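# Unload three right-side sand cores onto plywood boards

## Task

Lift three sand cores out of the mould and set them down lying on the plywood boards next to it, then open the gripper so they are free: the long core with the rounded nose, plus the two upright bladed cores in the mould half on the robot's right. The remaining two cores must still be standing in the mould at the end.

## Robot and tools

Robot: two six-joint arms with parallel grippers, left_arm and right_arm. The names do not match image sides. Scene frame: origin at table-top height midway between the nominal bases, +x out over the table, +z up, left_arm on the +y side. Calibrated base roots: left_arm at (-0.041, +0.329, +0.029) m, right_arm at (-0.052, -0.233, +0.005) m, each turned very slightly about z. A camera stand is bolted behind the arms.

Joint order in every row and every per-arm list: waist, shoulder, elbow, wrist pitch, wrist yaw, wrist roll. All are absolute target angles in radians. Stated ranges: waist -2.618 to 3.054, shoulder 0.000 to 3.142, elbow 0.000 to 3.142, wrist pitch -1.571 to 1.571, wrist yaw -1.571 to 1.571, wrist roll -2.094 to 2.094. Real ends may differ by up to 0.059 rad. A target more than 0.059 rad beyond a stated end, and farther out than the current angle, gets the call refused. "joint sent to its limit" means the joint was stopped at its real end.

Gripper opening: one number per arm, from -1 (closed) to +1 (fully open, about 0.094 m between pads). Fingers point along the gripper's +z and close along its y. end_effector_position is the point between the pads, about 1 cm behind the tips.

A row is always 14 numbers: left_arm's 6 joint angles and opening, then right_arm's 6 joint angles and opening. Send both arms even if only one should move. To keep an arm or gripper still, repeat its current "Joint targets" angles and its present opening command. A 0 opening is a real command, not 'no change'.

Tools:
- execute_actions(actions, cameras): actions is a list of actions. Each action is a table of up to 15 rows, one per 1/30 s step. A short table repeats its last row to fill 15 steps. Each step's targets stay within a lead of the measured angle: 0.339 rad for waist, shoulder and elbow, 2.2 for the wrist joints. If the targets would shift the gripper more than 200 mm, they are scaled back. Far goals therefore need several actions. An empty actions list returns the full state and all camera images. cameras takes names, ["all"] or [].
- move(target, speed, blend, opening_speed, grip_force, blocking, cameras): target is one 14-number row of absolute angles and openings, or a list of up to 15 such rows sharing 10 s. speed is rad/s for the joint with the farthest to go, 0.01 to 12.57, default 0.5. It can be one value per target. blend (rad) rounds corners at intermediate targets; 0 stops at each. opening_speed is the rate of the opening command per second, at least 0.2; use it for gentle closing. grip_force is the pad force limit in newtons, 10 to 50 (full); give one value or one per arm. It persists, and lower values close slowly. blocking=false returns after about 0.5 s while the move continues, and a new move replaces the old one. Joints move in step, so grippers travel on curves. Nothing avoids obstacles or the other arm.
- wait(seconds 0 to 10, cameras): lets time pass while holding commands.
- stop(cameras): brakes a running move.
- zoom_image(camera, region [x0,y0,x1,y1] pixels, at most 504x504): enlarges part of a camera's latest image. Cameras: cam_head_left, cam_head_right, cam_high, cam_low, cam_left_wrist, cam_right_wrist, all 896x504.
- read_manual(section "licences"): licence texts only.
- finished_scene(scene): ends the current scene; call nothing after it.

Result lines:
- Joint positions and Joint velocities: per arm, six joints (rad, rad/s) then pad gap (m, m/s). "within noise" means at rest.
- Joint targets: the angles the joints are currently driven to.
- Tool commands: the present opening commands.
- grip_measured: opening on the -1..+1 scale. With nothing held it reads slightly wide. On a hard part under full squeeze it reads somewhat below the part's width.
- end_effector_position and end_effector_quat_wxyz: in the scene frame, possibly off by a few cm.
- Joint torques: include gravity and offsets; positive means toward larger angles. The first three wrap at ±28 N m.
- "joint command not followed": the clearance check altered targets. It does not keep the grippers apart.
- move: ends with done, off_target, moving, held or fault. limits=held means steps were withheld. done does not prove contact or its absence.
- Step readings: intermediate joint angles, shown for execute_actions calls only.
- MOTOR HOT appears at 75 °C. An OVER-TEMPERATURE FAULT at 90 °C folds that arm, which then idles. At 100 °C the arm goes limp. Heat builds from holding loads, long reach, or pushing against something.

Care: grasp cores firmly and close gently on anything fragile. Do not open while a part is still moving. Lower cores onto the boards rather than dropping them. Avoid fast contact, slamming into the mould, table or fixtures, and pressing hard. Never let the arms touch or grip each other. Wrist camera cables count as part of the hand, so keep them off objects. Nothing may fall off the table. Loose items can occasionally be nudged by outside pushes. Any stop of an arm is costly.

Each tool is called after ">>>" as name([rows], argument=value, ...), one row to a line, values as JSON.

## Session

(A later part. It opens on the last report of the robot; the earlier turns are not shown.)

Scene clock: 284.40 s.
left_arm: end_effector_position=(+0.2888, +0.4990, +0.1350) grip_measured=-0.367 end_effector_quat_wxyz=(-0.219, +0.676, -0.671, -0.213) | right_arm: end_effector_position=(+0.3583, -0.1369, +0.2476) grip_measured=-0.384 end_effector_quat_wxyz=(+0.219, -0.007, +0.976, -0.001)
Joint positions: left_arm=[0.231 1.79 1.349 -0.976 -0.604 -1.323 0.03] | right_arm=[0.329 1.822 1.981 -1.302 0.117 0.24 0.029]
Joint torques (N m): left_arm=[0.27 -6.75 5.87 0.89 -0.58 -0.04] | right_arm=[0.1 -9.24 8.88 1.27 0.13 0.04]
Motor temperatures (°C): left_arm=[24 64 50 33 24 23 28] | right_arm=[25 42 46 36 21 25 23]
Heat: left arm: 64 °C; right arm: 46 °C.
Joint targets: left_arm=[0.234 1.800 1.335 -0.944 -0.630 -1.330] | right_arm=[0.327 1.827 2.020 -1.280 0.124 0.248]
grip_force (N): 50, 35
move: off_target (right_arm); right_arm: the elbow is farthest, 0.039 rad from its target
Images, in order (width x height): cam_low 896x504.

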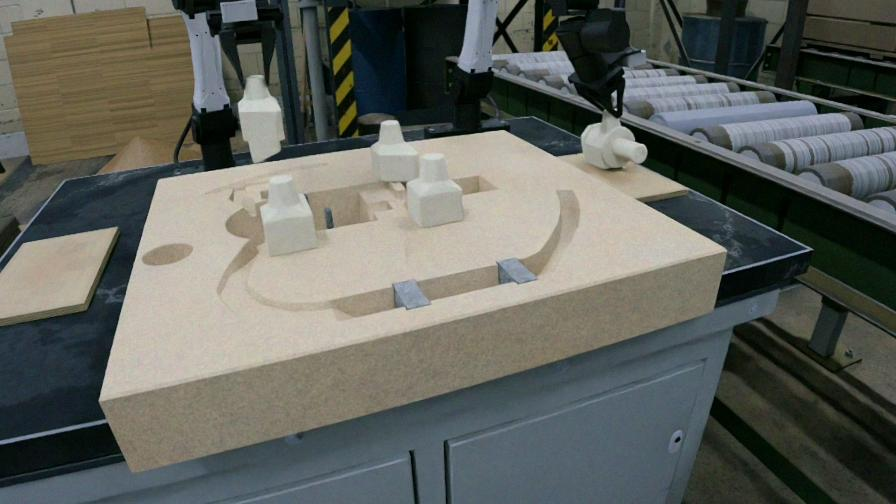

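>>> move(target=[0.234, 1.82, 1.335, -0.944, -0.63, -1.33, -1, 0.3264, 1.827, 2.02, -1.28, 0.124, 0.248, -1], speed=0.08)

>>> move(target=[0.234, 1.83, 1.325, -0.944, -0.63, -1.33, -1, 0.3264, 1.827, 2.02, -1.28, 0.124, 0.248, -1], speed=0.08, cameras=["cam_low"])

>>> zoom_image(camera="cam_low", region=[540, 60, 700, 220])

Scene clock: 289.87 s.
left_arm: end_effector_position=(+0.2902, +0.5031, +0.1330) grip_measured=-0.368 end_effector_quat_wxyz=(-0.224, +0.672, -0.669, -0.224) | right_arm: end_effector_position=(+0.3583, -0.1369, +0.2476) grip_measured=-0.384 end_effector_quat_wxyz=(+0.219, -0.007, +0.976, -0.001)
Joint positions: left_arm=[0.231 1.804 1.349 -0.963 -0.63 -1.319 0.03] | right_arm=[0.329 1.822 1.981 -1.302 0.117 0.24 0.029]
Joint torques (N m): left_arm=[0.25 -6.38 5.93 0.75 -0.32 -0.09] | right_arm=[0.06 -9.22 8.94 1.24 0.14 0.01]
Motor temperatures (°C): left_arm=[24 62 49 33 24 23 28] | right_arm=[25 42 46 36 21 25 23]
Heat: left arm: 62 °C; right arm: 46 °C.
Joint targets: left_arm=[0.234 1.820 1.335 -0.944 -0.630 -1.330] | right_arm=[0.327 1.827 2.020 -1.280 0.124 0.248]
grip_force (N): 50, 35
move: off_target (right_arm); right_arm: the elbow is farthest, 0.039 rad from its target

Scene clock: 290.57 s.
left_arm: end_effector_position=(+0.2909, +0.5050, +0.1321) grip_measured=-0.369 end_effector_quat_wxyz=(-0.227, +0.670, -0.668, -0.230) | right_arm: end_effector_position=(+0.3583, -0.1369, +0.2476) grip_measured=-0.384 end_effector_quat_wxyz=(+0.219, -0.007, +0.976, -0.001)
Joint positions: left_arm=[0.231 1.811 1.349 -0.957 -0.642 -1.316 0.03] | right_arm=[0.329 1.822 1.981 -1.302 0.117 0.24 0.029]
Joint torques (N m): left_arm=[0.27 -6.15 5.01 0.7 -0.22 -0.13] | right_arm=[0.17 -9.18 9.06 1.29 0.13 0.02]
Motor temperatures (°C): left_arm=[24 62 49 33 24 23 28] | right_arm=[25 42 46 36 21 24 23]
Heat: left arm: 62 °C; right arm: 46 °C.
Joint targets: left_arm=[0.234 1.830 1.325 -0.944 -0.630 -1.330] | right_arm=[0.327 1.827 2.020 -1.280 0.124 0.248]
grip_force (N): 50, 35
move: off_target (right_arm); right_arm: the elbow is farthest, 0.039 rad from its target
Images, in order (width x height): cam_low 896x504.

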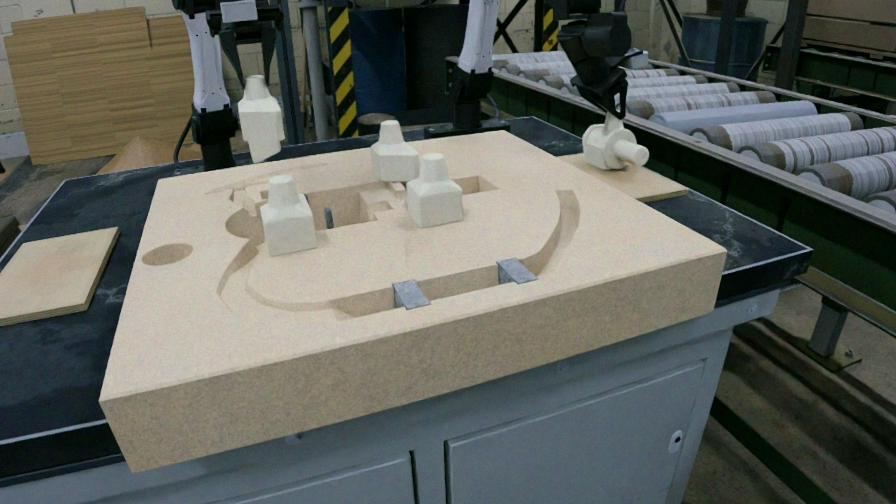

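Scaled by 3.150 from the camera's 896x504 image, which has a finer 1280x720 frame.

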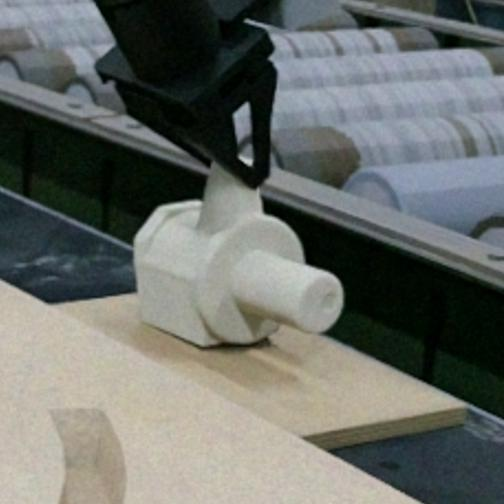

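>>> move(target=[0.234, 1.83, 1.325, -0.964, -0.54, -1.33, -1, 0.3264, 1.827, 2.02, -1.28, 0.124, 0.248, -1], speed=0.08, cameras=["cam_low"])

>>> zoom_image(camera="cam_low", region=[540, 60, 700, 220])

Scene clock: 296.80 s.
left_arm: end_effector_position=(+0.2911, +0.5044, +0.1310) grip_measured=-0.369 end_effector_quat_wxyz=(-0.224, +0.670, -0.671, -0.226) | right_arm: end_effector_position=(+0.3583, -0.1369, +0.2476) grip_measured=-0.384 end_effector_quat_wxyz=(+0.219, -0.007, +0.976, -0.001)
Joint positions: left_arm=[0.234 1.811 1.349 -0.956 -0.631 -1.309 0.03] | right_arm=[0.329 1.822 1.981 -1.302 0.117 0.24 0.029]
Joint torques (N m): left_arm=[-0.08 -6.19 4.98 0.47 0.58 -0.2] | right_arm=[0.05 -9.21 8.88 1.26 0.13 0.03]
Motor temperatures (°C): left_arm=[24 60 48 33 23 23 28] | right_arm=[25 42 46 36 21 24 23]
Heat: left arm: 60 °C; right arm: 46 °C.
Joint targets: left_arm=[0.234 1.830 1.325 -0.964 -0.540 -1.330] | right_arm=[0.327 1.827 2.020 -1.280 0.124 0.248]
grip_force (N): 50, 35
move: off_target (left_arm, right_arm); left_arm: the wrist yaw is farthest, 0.091 rad from its target; right_arm: the elbow is farthest, 0.039 rad from its target
Images, in order (width x height): cam_low 896x504.

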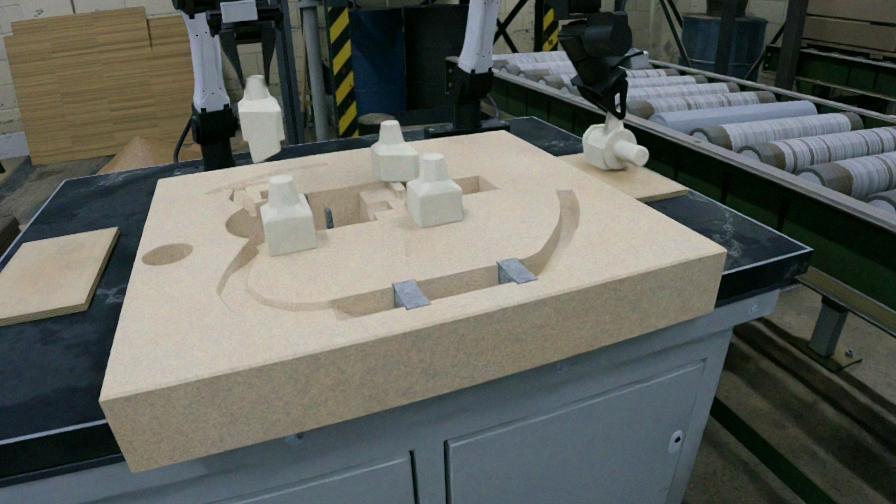

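Scaled by 3.150 from the camera's 896x504 image, which has a finer 1280x720 frame.

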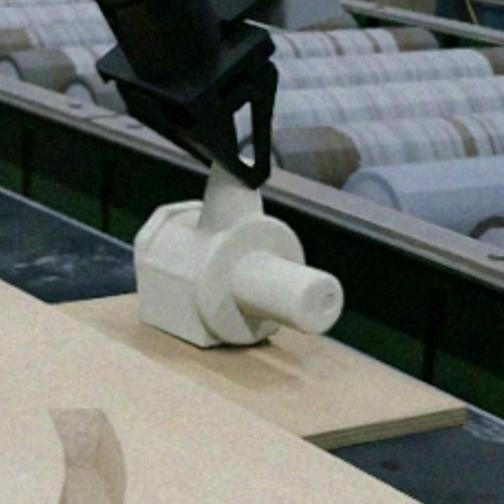

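>>> move(target=[0.234, 1.83, 1.325, -0.964, -0.56, -1.33, 0.2, 0.3264, 1.827, 2.02, -1.28, 0.124, 0.248, -1], opening_speed=0.3, cameras=["cam_low","cam_left_wrist"])

>>> zoom_image(camera="cam_low", region=[540, 60, 700, 220])

Scene clock: 304.33 s.
left_arm: end_effector_position=(+0.2926, +0.4955, +0.1215) grip_measured=+0.199 end_effector_quat_wxyz=(-0.205, +0.676, -0.678, -0.201) | right_arm: end_effector_position=(+0.3583, -0.1369, +0.2476) grip_measured=-0.384 end_effector_quat_wxyz=(+0.219, -0.007, +0.976, -0.001)
Joint positions: left_arm=[0.234 1.816 1.343 -0.954 -0.567 -1.316 0.056] | right_arm=[0.329 1.822 1.981 -1.302 0.117 0.24 0.029]
Joint torques (N m): left_arm=[-0.09 -6.58 5.45 0.45 -0.23 -0.13] | right_arm=[0.08 -9.31 9.1 1.27 0.15 0.03]
Motor temperatures (°C): left_arm=[24 58 47 33 23 23 28] | right_arm=[25 42 47 36 21 24 23]
Heat: left arm: 58 °C; right arm: 47 °C.
Joint targets: left_arm=[0.234 1.830 1.325 -0.964 -0.560 -1.330] | right_arm=[0.327 1.827 2.020 -1.280 0.124 0.248]
grip_force (N): 50, 35
move: off_target (right_arm); right_arm: the elbow is farthest, 0.039 rad from its target
Images, in order (width x height): cam_low 896x504, cam_left_wrist 896x504.

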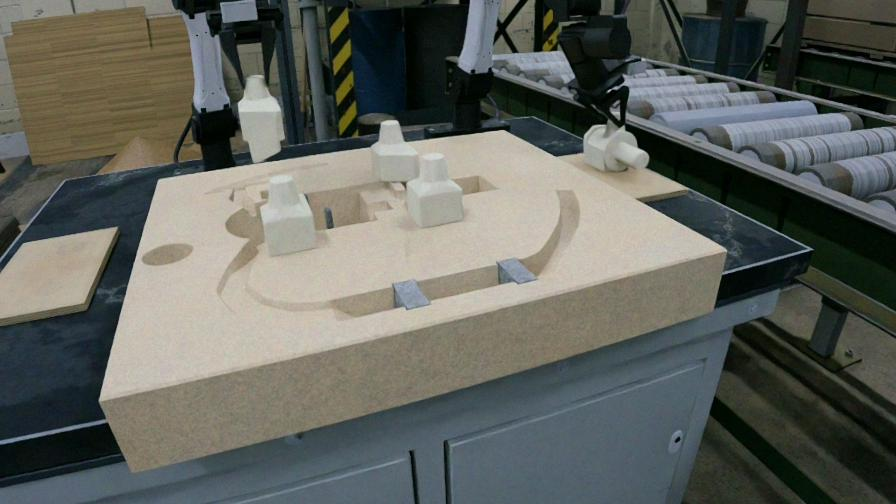

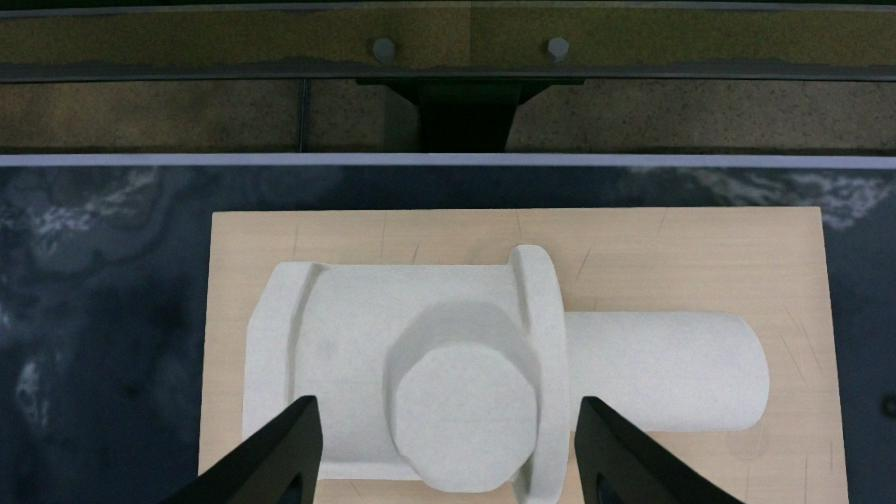

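Scaled by 3.150 from the camera's 896x504 image, which has a finer 1280x720 frame.

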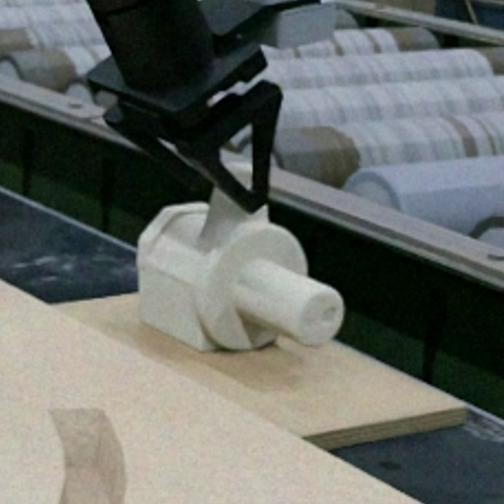

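>>> move(target=[0.234, 1.77, 1.64, -1.294, -0.56, -1.33, 0.2, 0.3264, 1.827, 2.02, -1.28, 0.124, 0.248, -1], speed=0.25, cameras=["cam_low","cam_left_wrist","cam_high","cam_right_wrist","cam_head_left"])

>>> zoom_image(camera="cam_low", region=[220, 60, 300, 180])

>>> zoom_image(camera="cam_high", region=[450, 110, 530, 190])

>>> zoom_image(camera="cam_head_left", region=[380, 240, 480, 360])

Scene clock: 316.23 s.
left_arm: end_effector_position=(+0.2853, +0.4937, +0.1964) grip_measured=+0.199 end_effector_quat_wxyz=(-0.192, +0.674, -0.682, -0.209) | right_arm: end_effector_position=(+0.3583, -0.1369, +0.2476) grip_measured=-0.384 end_effector_quat_wxyz=(+0.219, -0.007, +0.976, -0.001)
Joint positions: left_arm=[0.234 1.79 1.614 -1.283 -0.566 -1.316 0.056] | right_arm=[0.329 1.822 1.981 -1.302 0.117 0.24 0.029]
Joint torques (N m): left_arm=[-0.02 -9.31 9.7 0.43 -0.24 -0.12] | right_arm=[0.02 -9.32 8.99 1.26 0.18 0.01]
Motor temperatures (°C): left_arm=[24 55 46 32 23 23 27] | right_arm=[25 42 47 36 21 24 23]
Heat: left arm: 55 °C; right arm: 47 °C.
Joint targets: left_arm=[0.234 1.770 1.640 -1.294 -0.560 -1.330] | right_arm=[0.327 1.827 2.020 -1.280 0.124 0.248]
grip_force (N): 50, 35
move: off_target (right_arm); right_arm: the elbow is farthest, 0.039 rad from its target
Images, in order (width x height): cam_head_left 896x504, cam_high 896x504, cam_low 896x504, cam_left_wrist 896x504, cam_right_wrist 896x504.

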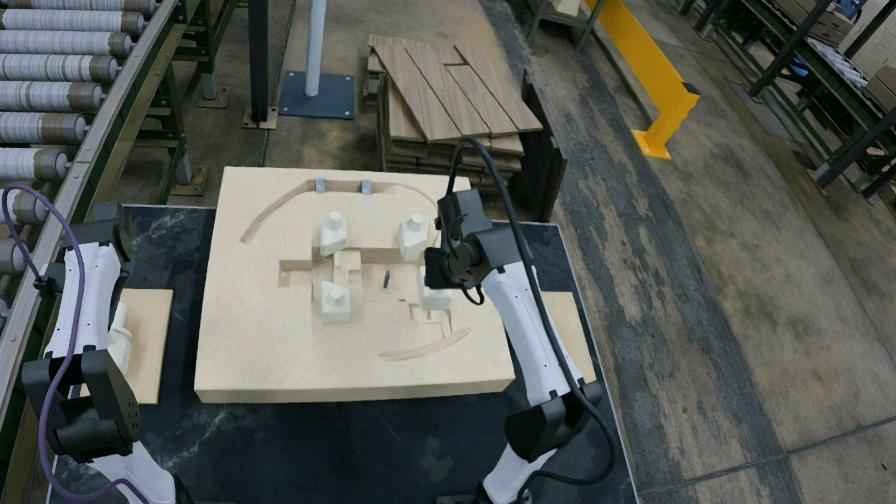

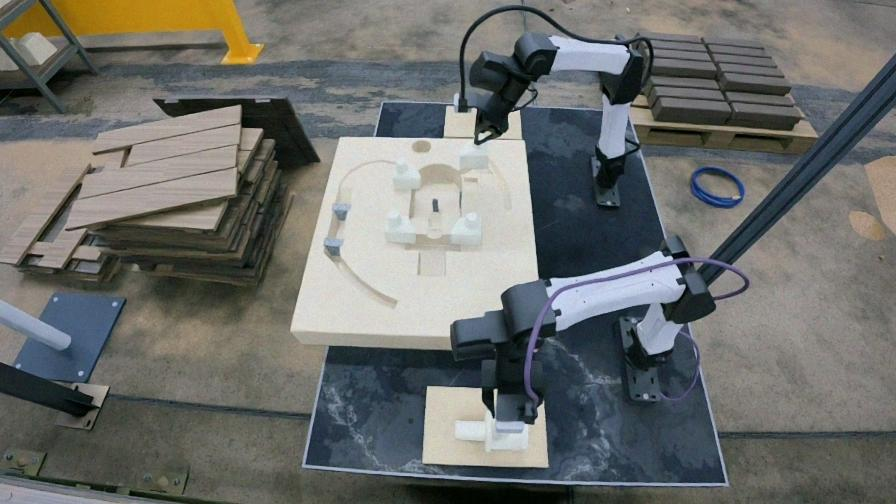

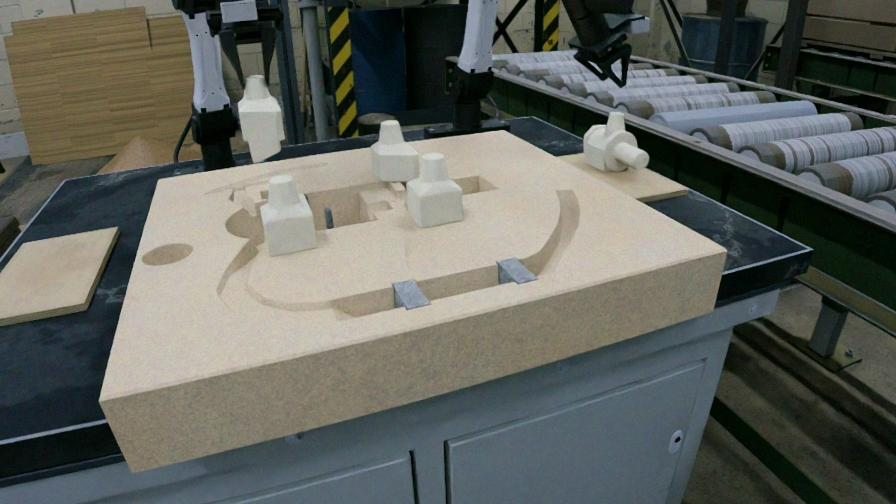

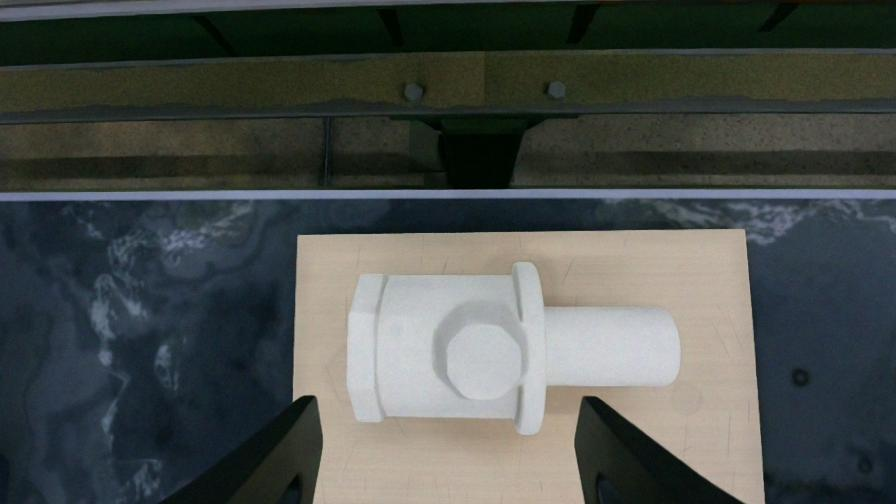

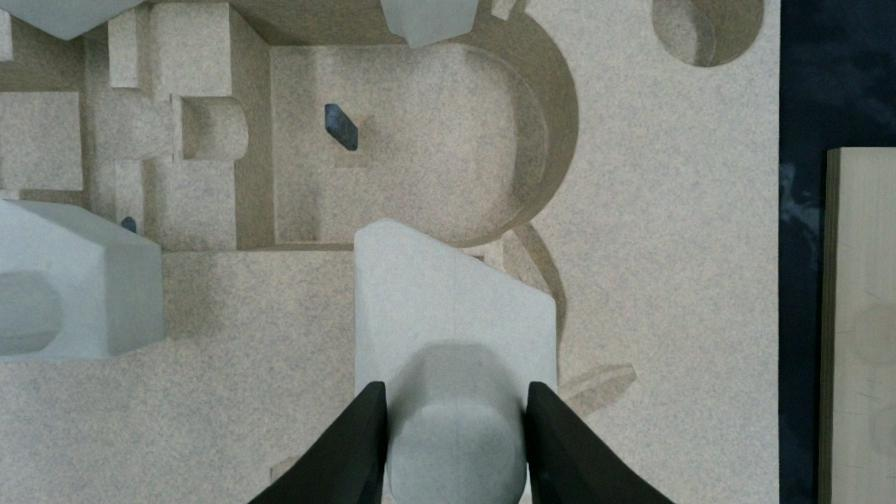

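Scaled by 4.200 from the camera's 896x504 image, which has a finer 1280x720 frame.

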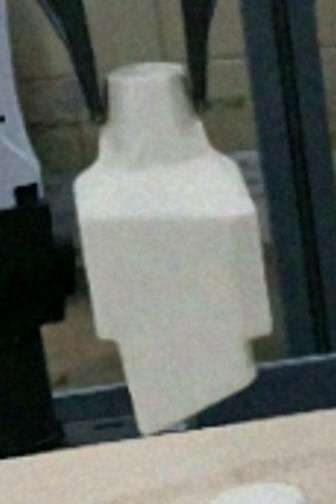

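Scaled by 6.300 from the camera's 896x504 image, which has a finer 1280x720 frame.

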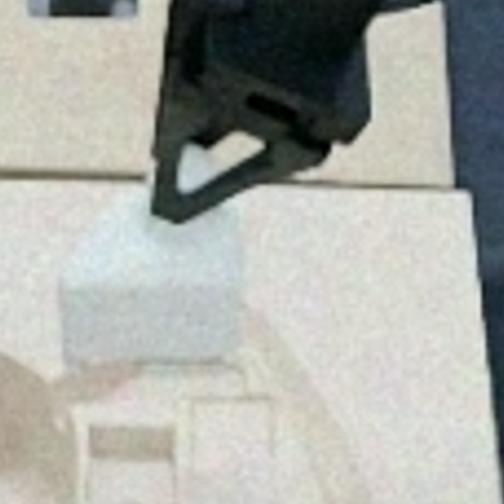

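Scaled by 4.200 from the camera's 896x504 image, which has a finer 1280x720 frame.

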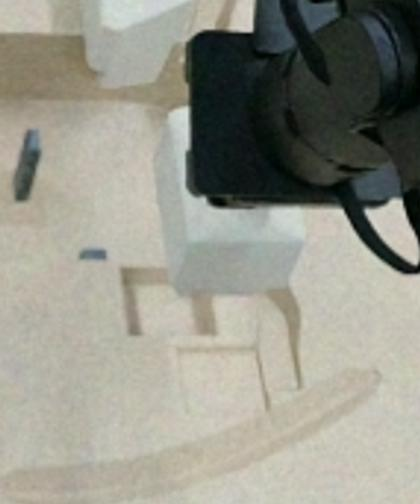

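>>> move(target=[0.234, 1.77, 1.64, -1.294, -0.56, -1.33, 0.2, -0.45, 1.21, 0.93, -0.17, 0, 0, -1], speed=0.5, cameras=["cam_low","cam_high","cam_right_wrist","cam_head_right"])

>>> zoom_image(camera="cam_low", region=[20, 60, 260, 260])

>>> zoom_image(camera="cam_head_right", region=[480, 200, 680, 420])

Scene clock: 365.53 s.
left_arm: end_effector_position=(+0.2853, +0.4937, +0.1964) grip_measured=+0.199 end_effector_quat_wxyz=(-0.192, +0.674, -0.682, -0.209) | right_arm: end_effector_position=(+0.2929, -0.4233, +0.2086) grip_measured=-0.384 end_effector_quat_wxyz=(+0.454, +0.225, +0.854, -0.119)
Joint positions: left_arm=[0.234 1.79 1.614 -1.283 -0.566 -1.316 0.056] | right_arm=[-0.448 1.249 0.922 -0.266 0.014 0.011 0.029]
Joint torques (N m): left_arm=[-0.05 -9.33 9.63 0.4 -0.22 -0.11] | right_arm=[-0.01 -8.9 7.75 2.64 -0.16 -0.2]
Motor temperatures (°C): left_arm=[23 60 50 31 23 22 26] | right_arm=[25 42 47 37 21 24 23]
Heat: left arm: 60 °C; right arm: 47 °C.
Joint targets: left_arm=[0.234 1.770 1.640 -1.294 -0.560 -1.330] | right_arm=[-0.450 1.210 0.930 -0.170 0.000 0.000]
grip_force (N): 50, 35
move: off_target (right_arm); right_arm: the wrist pitch is farthest, 0.096 rad from its target
Images, in order (width x height): cam_head_right 896x504, cam_high 896x504, cam_low 896x504, cam_right_wrist 896x504.

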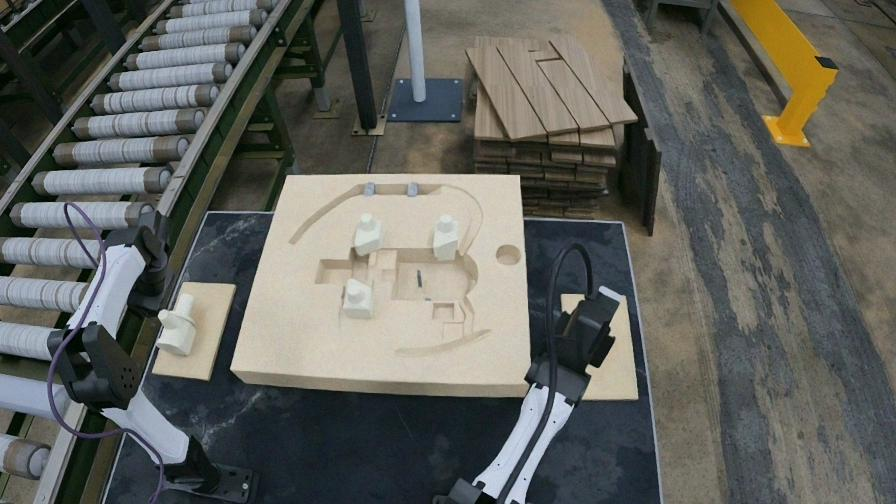

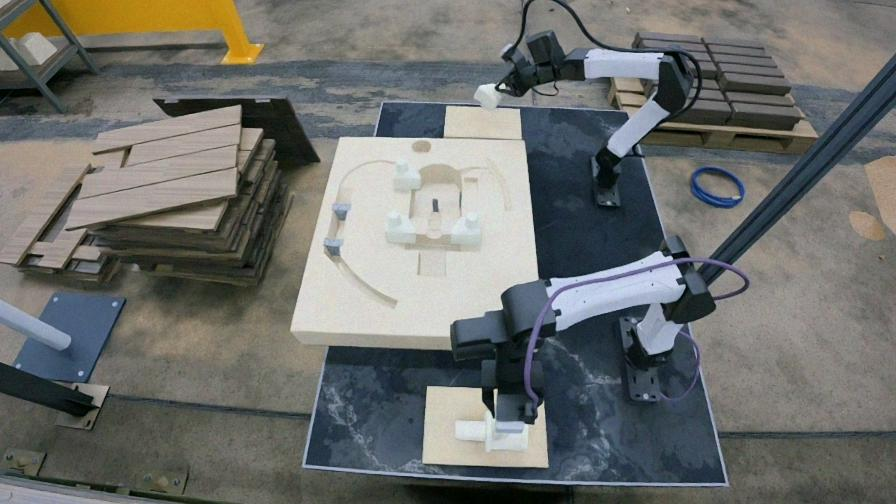

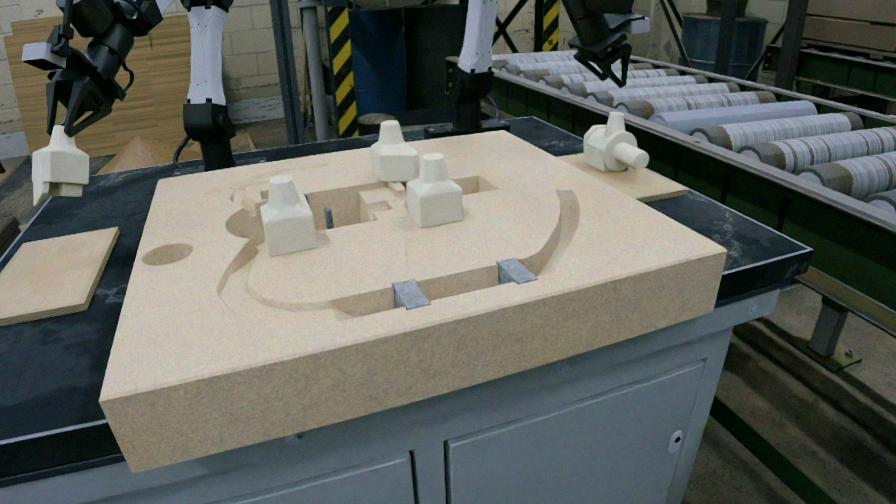

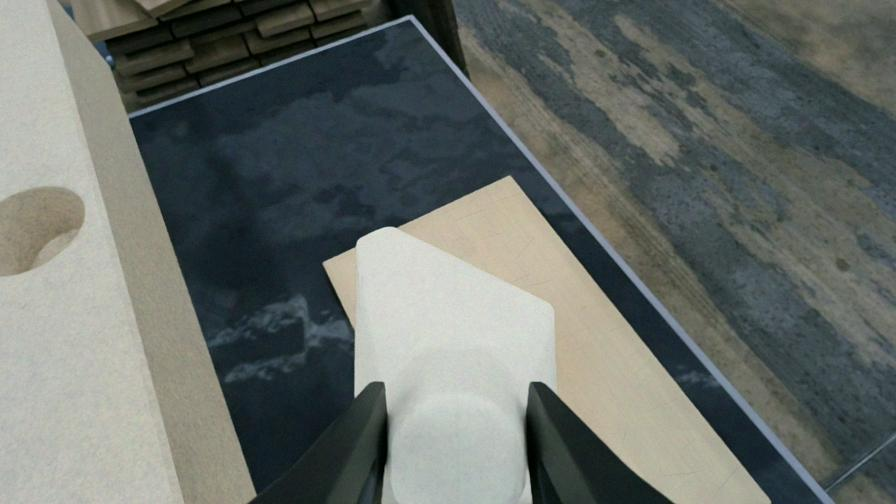

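Scaled by 2.100 from the camera's 896x504 image, which has a finer 1280x720 frame.

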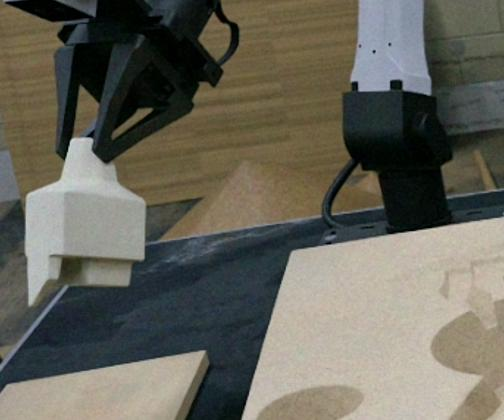

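Scaled by 2.291 from the camera's 896x504 image, which has a finer 1280x720 frame.

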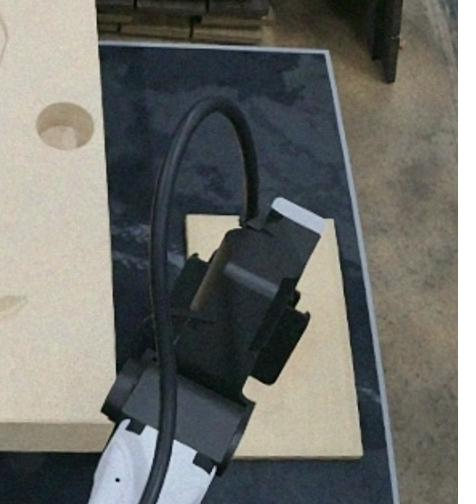

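>>> move(target=[0.234, 1.77, 1.64, -1.294, -0.56, -1.33, 0.2, -0.45, 1.39, 0.64, 0.38, 0, 0, -1], speed=0.4, cameras=["cam_low","cam_high"])

>>> zoom_image(camera="cam_low", region=[20, 100, 200, 280])

>>> zoom_image(camera="cam_high", region=[440, 60, 600, 160])

Scene clock: 378.70 s.
left_arm: end_effector_position=(+0.2853, +0.4937, +0.1964) grip_measured=+0.199 end_effector_quat_wxyz=(-0.192, +0.674, -0.682, -0.209) | right_arm: end_effector_position=(+0.3093, -0.4322, +0.1378) grip_measured=-0.387 end_effector_quat_wxyz=(+0.502, +0.218, +0.827, -0.131)
Joint positions: left_arm=[0.234 1.79 1.614 -1.283 -0.566 -1.316 0.056] | right_arm=[-0.448 1.394 0.631 0.283 0.014 0.01 0.029]
Joint torques (N m): left_arm=[-0.09 -9.35 9.54 0.39 -0.24 -0.12] | right_arm=[0.1 -6.24 7.27 2.68 -0.14 -0.16]
Motor temperatures (°C): left_arm=[23 60 50 30 23 22 26] | right_arm=[25 42 47 42 21 24 23]
Heat: left arm: 60 °C; right arm: 47 °C.
Joint targets: left_arm=[0.234 1.770 1.640 -1.294 -0.560 -1.330] | right_arm=[-0.450 1.390 0.640 0.380 0.000 0.000]
grip_force (N): 50, 35
move: off_target (right_arm); right_arm: the wrist pitch is farthest, 0.097 rad from its target
Images, in order (width x height): cam_high 896x504, cam_low 896x504.

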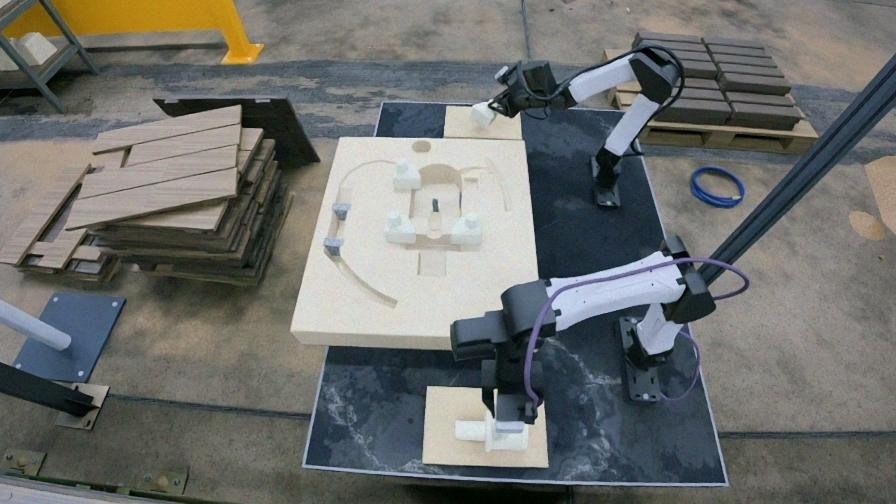

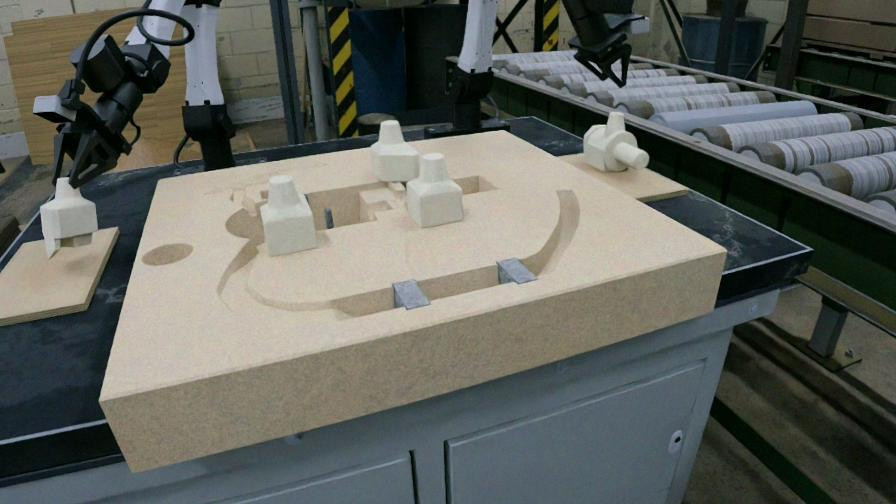

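Scaled by 2.800 from the camera's 896x504 image, which has a finer 1280x720 frame.

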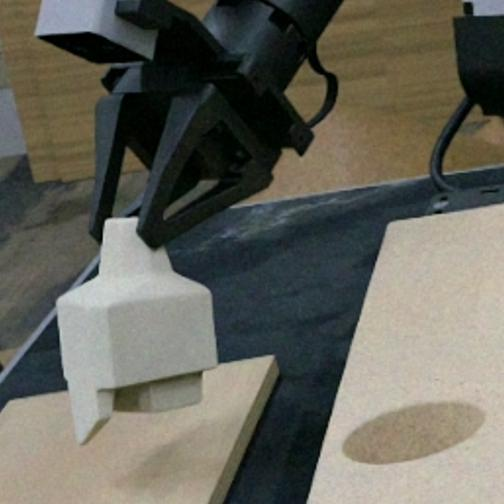

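Scaled by 3.150 from the camera's 896x504 image, which has a finer 1280x720 frame.

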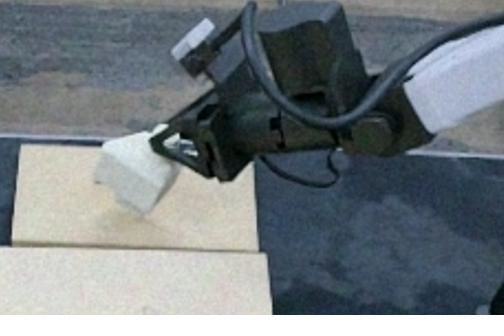

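>>> move(target=[0.234, 1.77, 1.64, -1.294, -0.56, -1.33, 0.2, -0.45, 1.58, 0.43, 0.83, 0, 0, -1], speed=0.2, grip_force=[50, 12], cameras=["cam_low","cam_high"])

>>> zoom_image(camera="cam_low", region=[20, 100, 200, 280])

Scene clock: 386.40 s.
left_arm: end_effector_position=(+0.2853, +0.4937, +0.1964) grip_measured=+0.199 end_effector_quat_wxyz=(-0.192, +0.674, -0.682, -0.209) | right_arm: end_effector_position=(+0.3108, -0.4329, +0.1104) grip_measured=-0.375 end_effector_quat_wxyz=(+0.569, +0.205, +0.782, -0.149)
Joint positions: left_arm=[0.234 1.79 1.614 -1.283 -0.566 -1.316 0.056] | right_arm=[-0.448 1.566 0.437 0.816 0.013 0.005 0.029]
Joint torques (N m): left_arm=[-0.09 -9.29 9.66 0.38 -0.25 -0.14] | right_arm=[0.16 -4.88 4.79 2.01 -0.19 -0.12]
Motor temperatures (°C): left_arm=[23 60 50 30 23 22 26] | right_arm=[25 41 47 44 21 24 23]
Heat: left arm: 60 °C; right arm: 47 °C.
Joint targets: left_arm=[0.234 1.770 1.640 -1.294 -0.560 -1.330] | right_arm=[-0.450 1.580 0.430 0.830 0.000 0.000]
grip_force (N): 50, 12
move: done
Images, in order (width x height): cam_high 896x504, cam_low 896x504.

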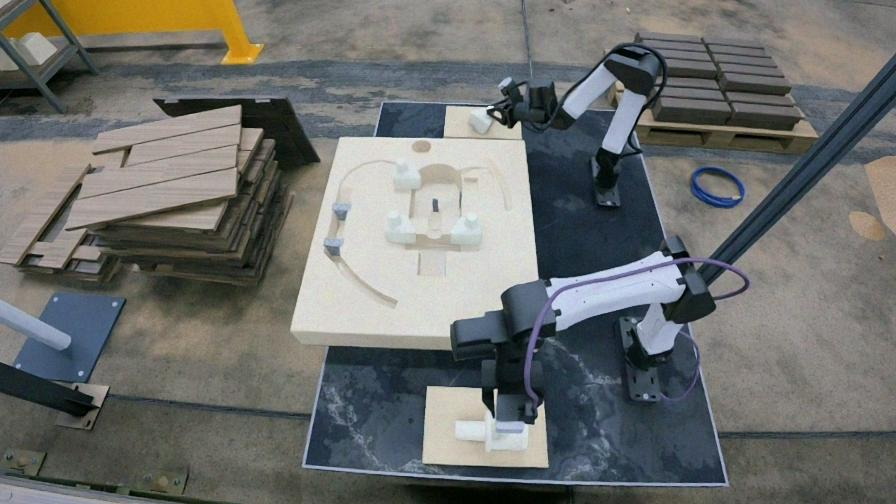

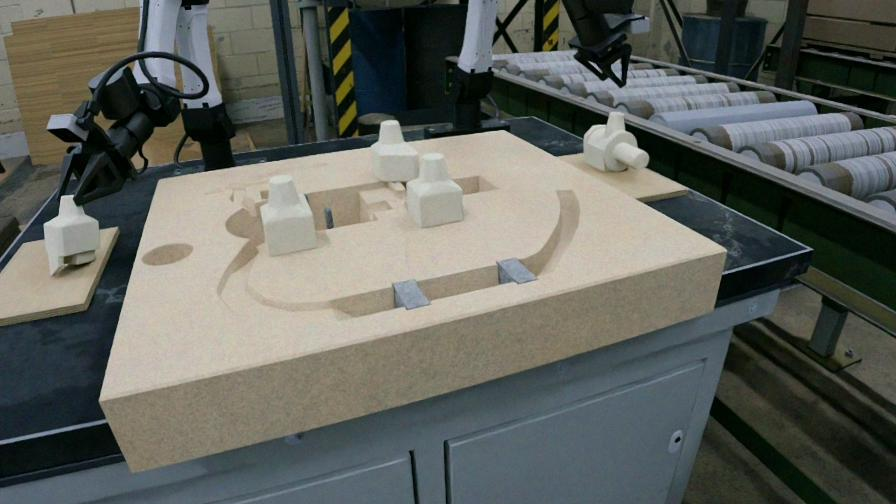

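Scaled by 2.800 from the camera's 896x504 image, which has a finer 1280x720 frame.

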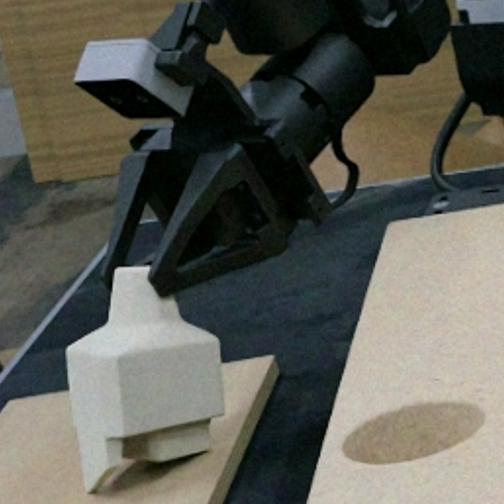

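>>> move([
  [0.234, 1.77, 1.64, -1.294, -0.56, -1.33, 0.2, -0.45, 1.62, 0.74, 0.58, 0, 0, -1],
  [0.234, 1.77, 1.64, -1.294, -0.56, -1.33, 0.2, -0.45, 1.75, 0.68, 0.74, 0, 0, -1],
], speed=0.25, blend=[0.03, 0], grip_force=[50, 18], cameras=["cam_low","cam_high"])

>>> zoom_image(camera="cam_low", region=[0, 100, 180, 280])

>>> zoom_image(camera="cam_high", region=[440, 60, 600, 160])

Scene clock: 398.87 s.
left_arm: end_effector_position=(+0.2853, +0.4937, +0.1964) grip_measured=+0.199 end_effector_quat_wxyz=(-0.192, +0.674, -0.682, -0.209) | right_arm: end_effector_position=(+0.3609, -0.4600, +0.1126) grip_measured=-0.375 end_effector_quat_wxyz=(+0.557, +0.207, +0.791, -0.146)
Joint positions: left_arm=[0.234 1.79 1.614 -1.283 -0.566 -1.316 0.056] | right_arm=[-0.448 1.736 0.685 0.708 0.013 0.004 0.029]
Joint torques (N m): left_arm=[-0.06 -9.39 9.62 0.39 -0.24 -0.14] | right_arm=[0.13 -6.93 5.35 2.17 -0.15 -0.15]
Motor temperatures (°C): left_arm=[23 60 50 30 23 22 26] | right_arm=[25 40 44 42 21 24 23]
Heat: left arm: 60 °C; right arm: 44 °C.
Joint targets: left_arm=[0.234 1.770 1.640 -1.294 -0.560 -1.330] | right_arm=[-0.450 1.750 0.680 0.740 0.000 0.000]
grip_force (N): 50, 18
move: done
Images, in order (width x height): cam_high 896x504, cam_low 896x504.

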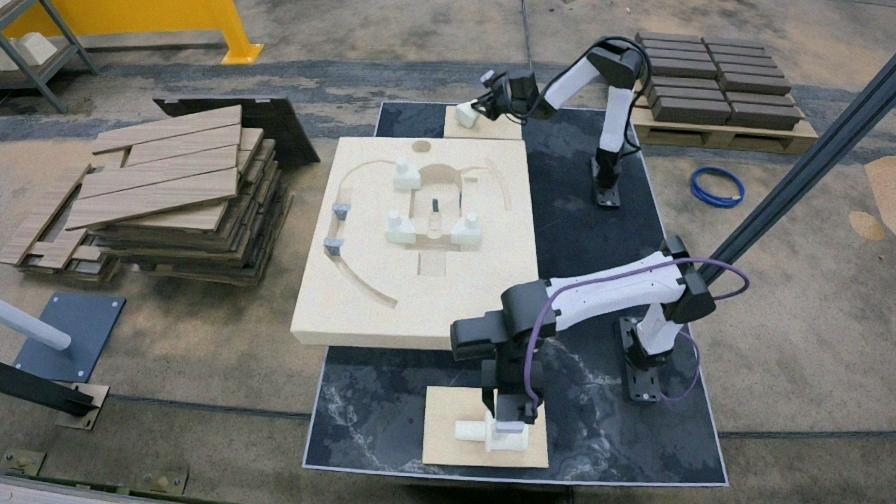

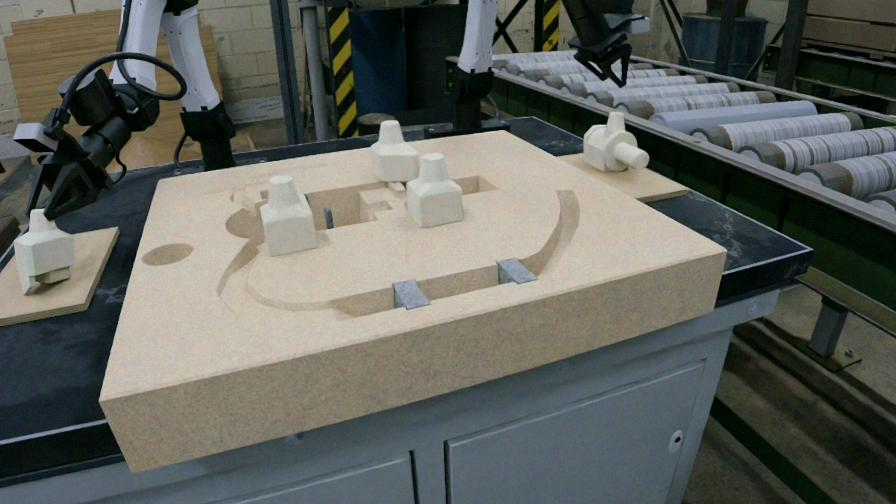

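Scaled by 2.800 from the camera's 896x504 image, which has a finer 1280x720 frame.

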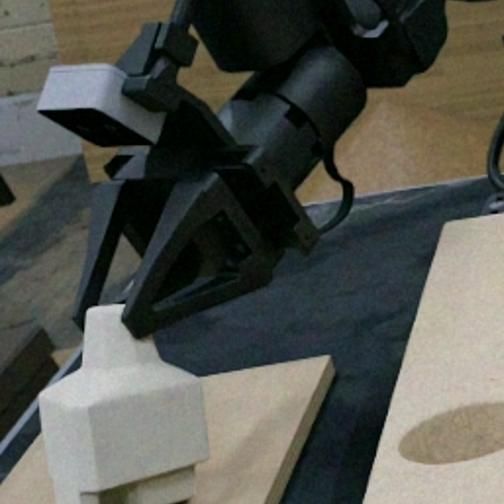

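Scaled by 3.150 from the camera's 896x504 image, which has a finer 1280x720 frame.

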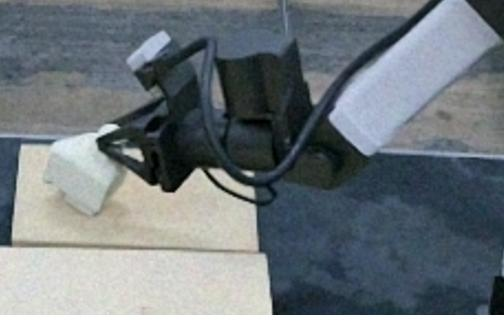

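>>> move([
  [0.234, 1.77, 1.64, -1.294, -0.56, -1.33, 0.2, -0.45, 1.64, 0.48, 0.83, 0, 0, -1],
  [0.234, 1.77, 1.64, -1.294, -0.56, -1.33, 0.2, -0.45, 1.71, 0.316, 1.06, 0, 0, -1],
], speed=0.12, blend=[0.03, 0], grip_force=[50, 12], cameras=["cam_low","cam_high","cam_right_wrist"])

>>> zoom_image(camera="cam_low", region=[0, 130, 180, 310])

>>> zoom_image(camera="cam_high", region=[440, 60, 600, 160])

Scene clock: 407.87 s.
left_arm: end_effector_position=(+0.2853, +0.4937, +0.1964) grip_measured=+0.199 end_effector_quat_wxyz=(-0.192, +0.674, -0.682, -0.209) | right_arm: end_effector_position=(+0.2923, -0.4221, +0.0648) grip_measured=-0.375 end_effector_quat_wxyz=(+0.553, +0.207, +0.795, -0.143)
Joint positions: left_arm=[0.234 1.79 1.614 -1.283 -0.566 -1.316 0.056] | right_arm=[-0.448 1.701 0.321 1.024 0.01 0.004 0.029]
Joint torques (N m): left_arm=[-0.06 -9.33 9.66 0.39 -0.24 -0.12] | right_arm=[0.08 -5.42 3.82 2.22 -0.11 -0.11]
Motor temperatures (°C): left_arm=[23 61 50 30 23 22 26] | right_arm=[25 40 43 42 21 24 23]
Heat: left arm: 61 °C; right arm: 43 °C.
Joint targets: left_arm=[0.234 1.770 1.640 -1.294 -0.560 -1.330] | right_arm=[-0.450 1.710 0.316 1.060 0.000 0.000]
grip_force (N): 50, 12
move: off_target (right_arm); right_arm: the wrist pitch is farthest, 0.036 rad from its target
Images, in order (width x height): cam_high 896x504, cam_low 896x504, cam_right_wrist 896x504.

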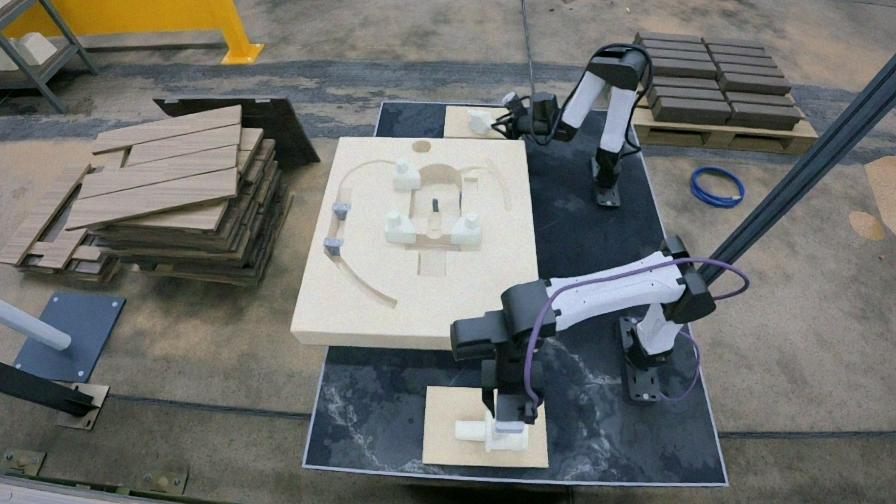

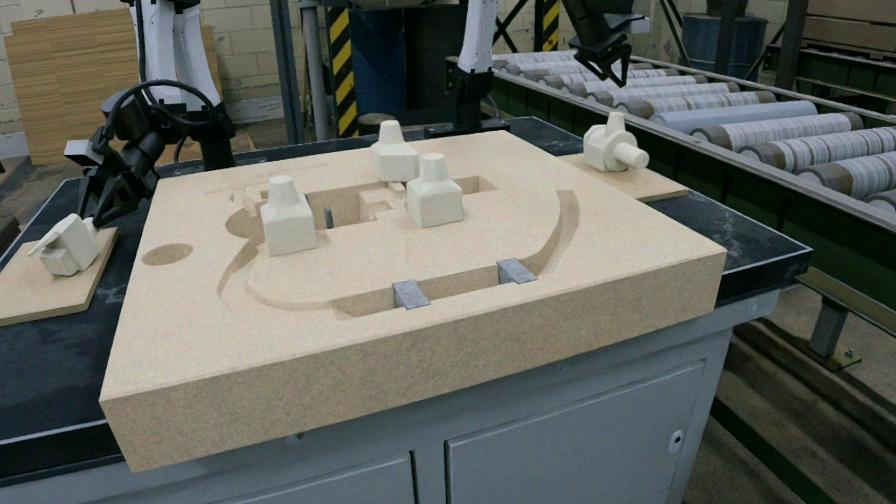

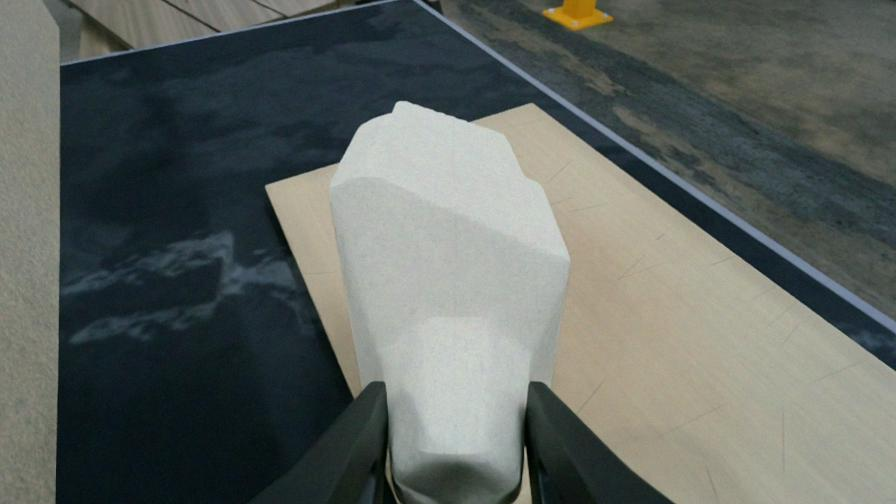

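Scaled by 2.800 from the camera's 896x504 image, which has a finer 1280x720 frame.

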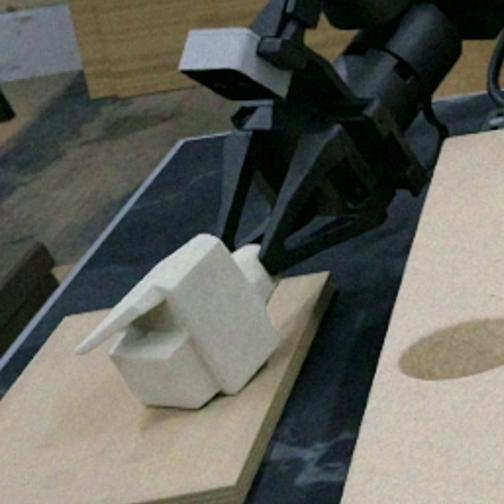

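Scaled by 3.150 from the camera's 896x504 image, which has a finer 1280x720 frame.

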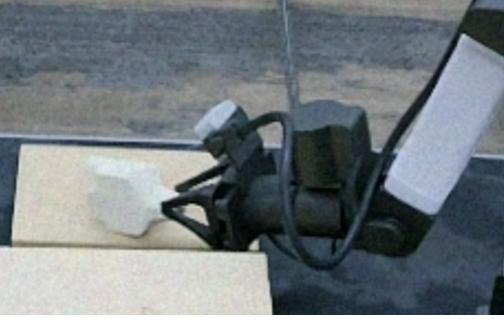

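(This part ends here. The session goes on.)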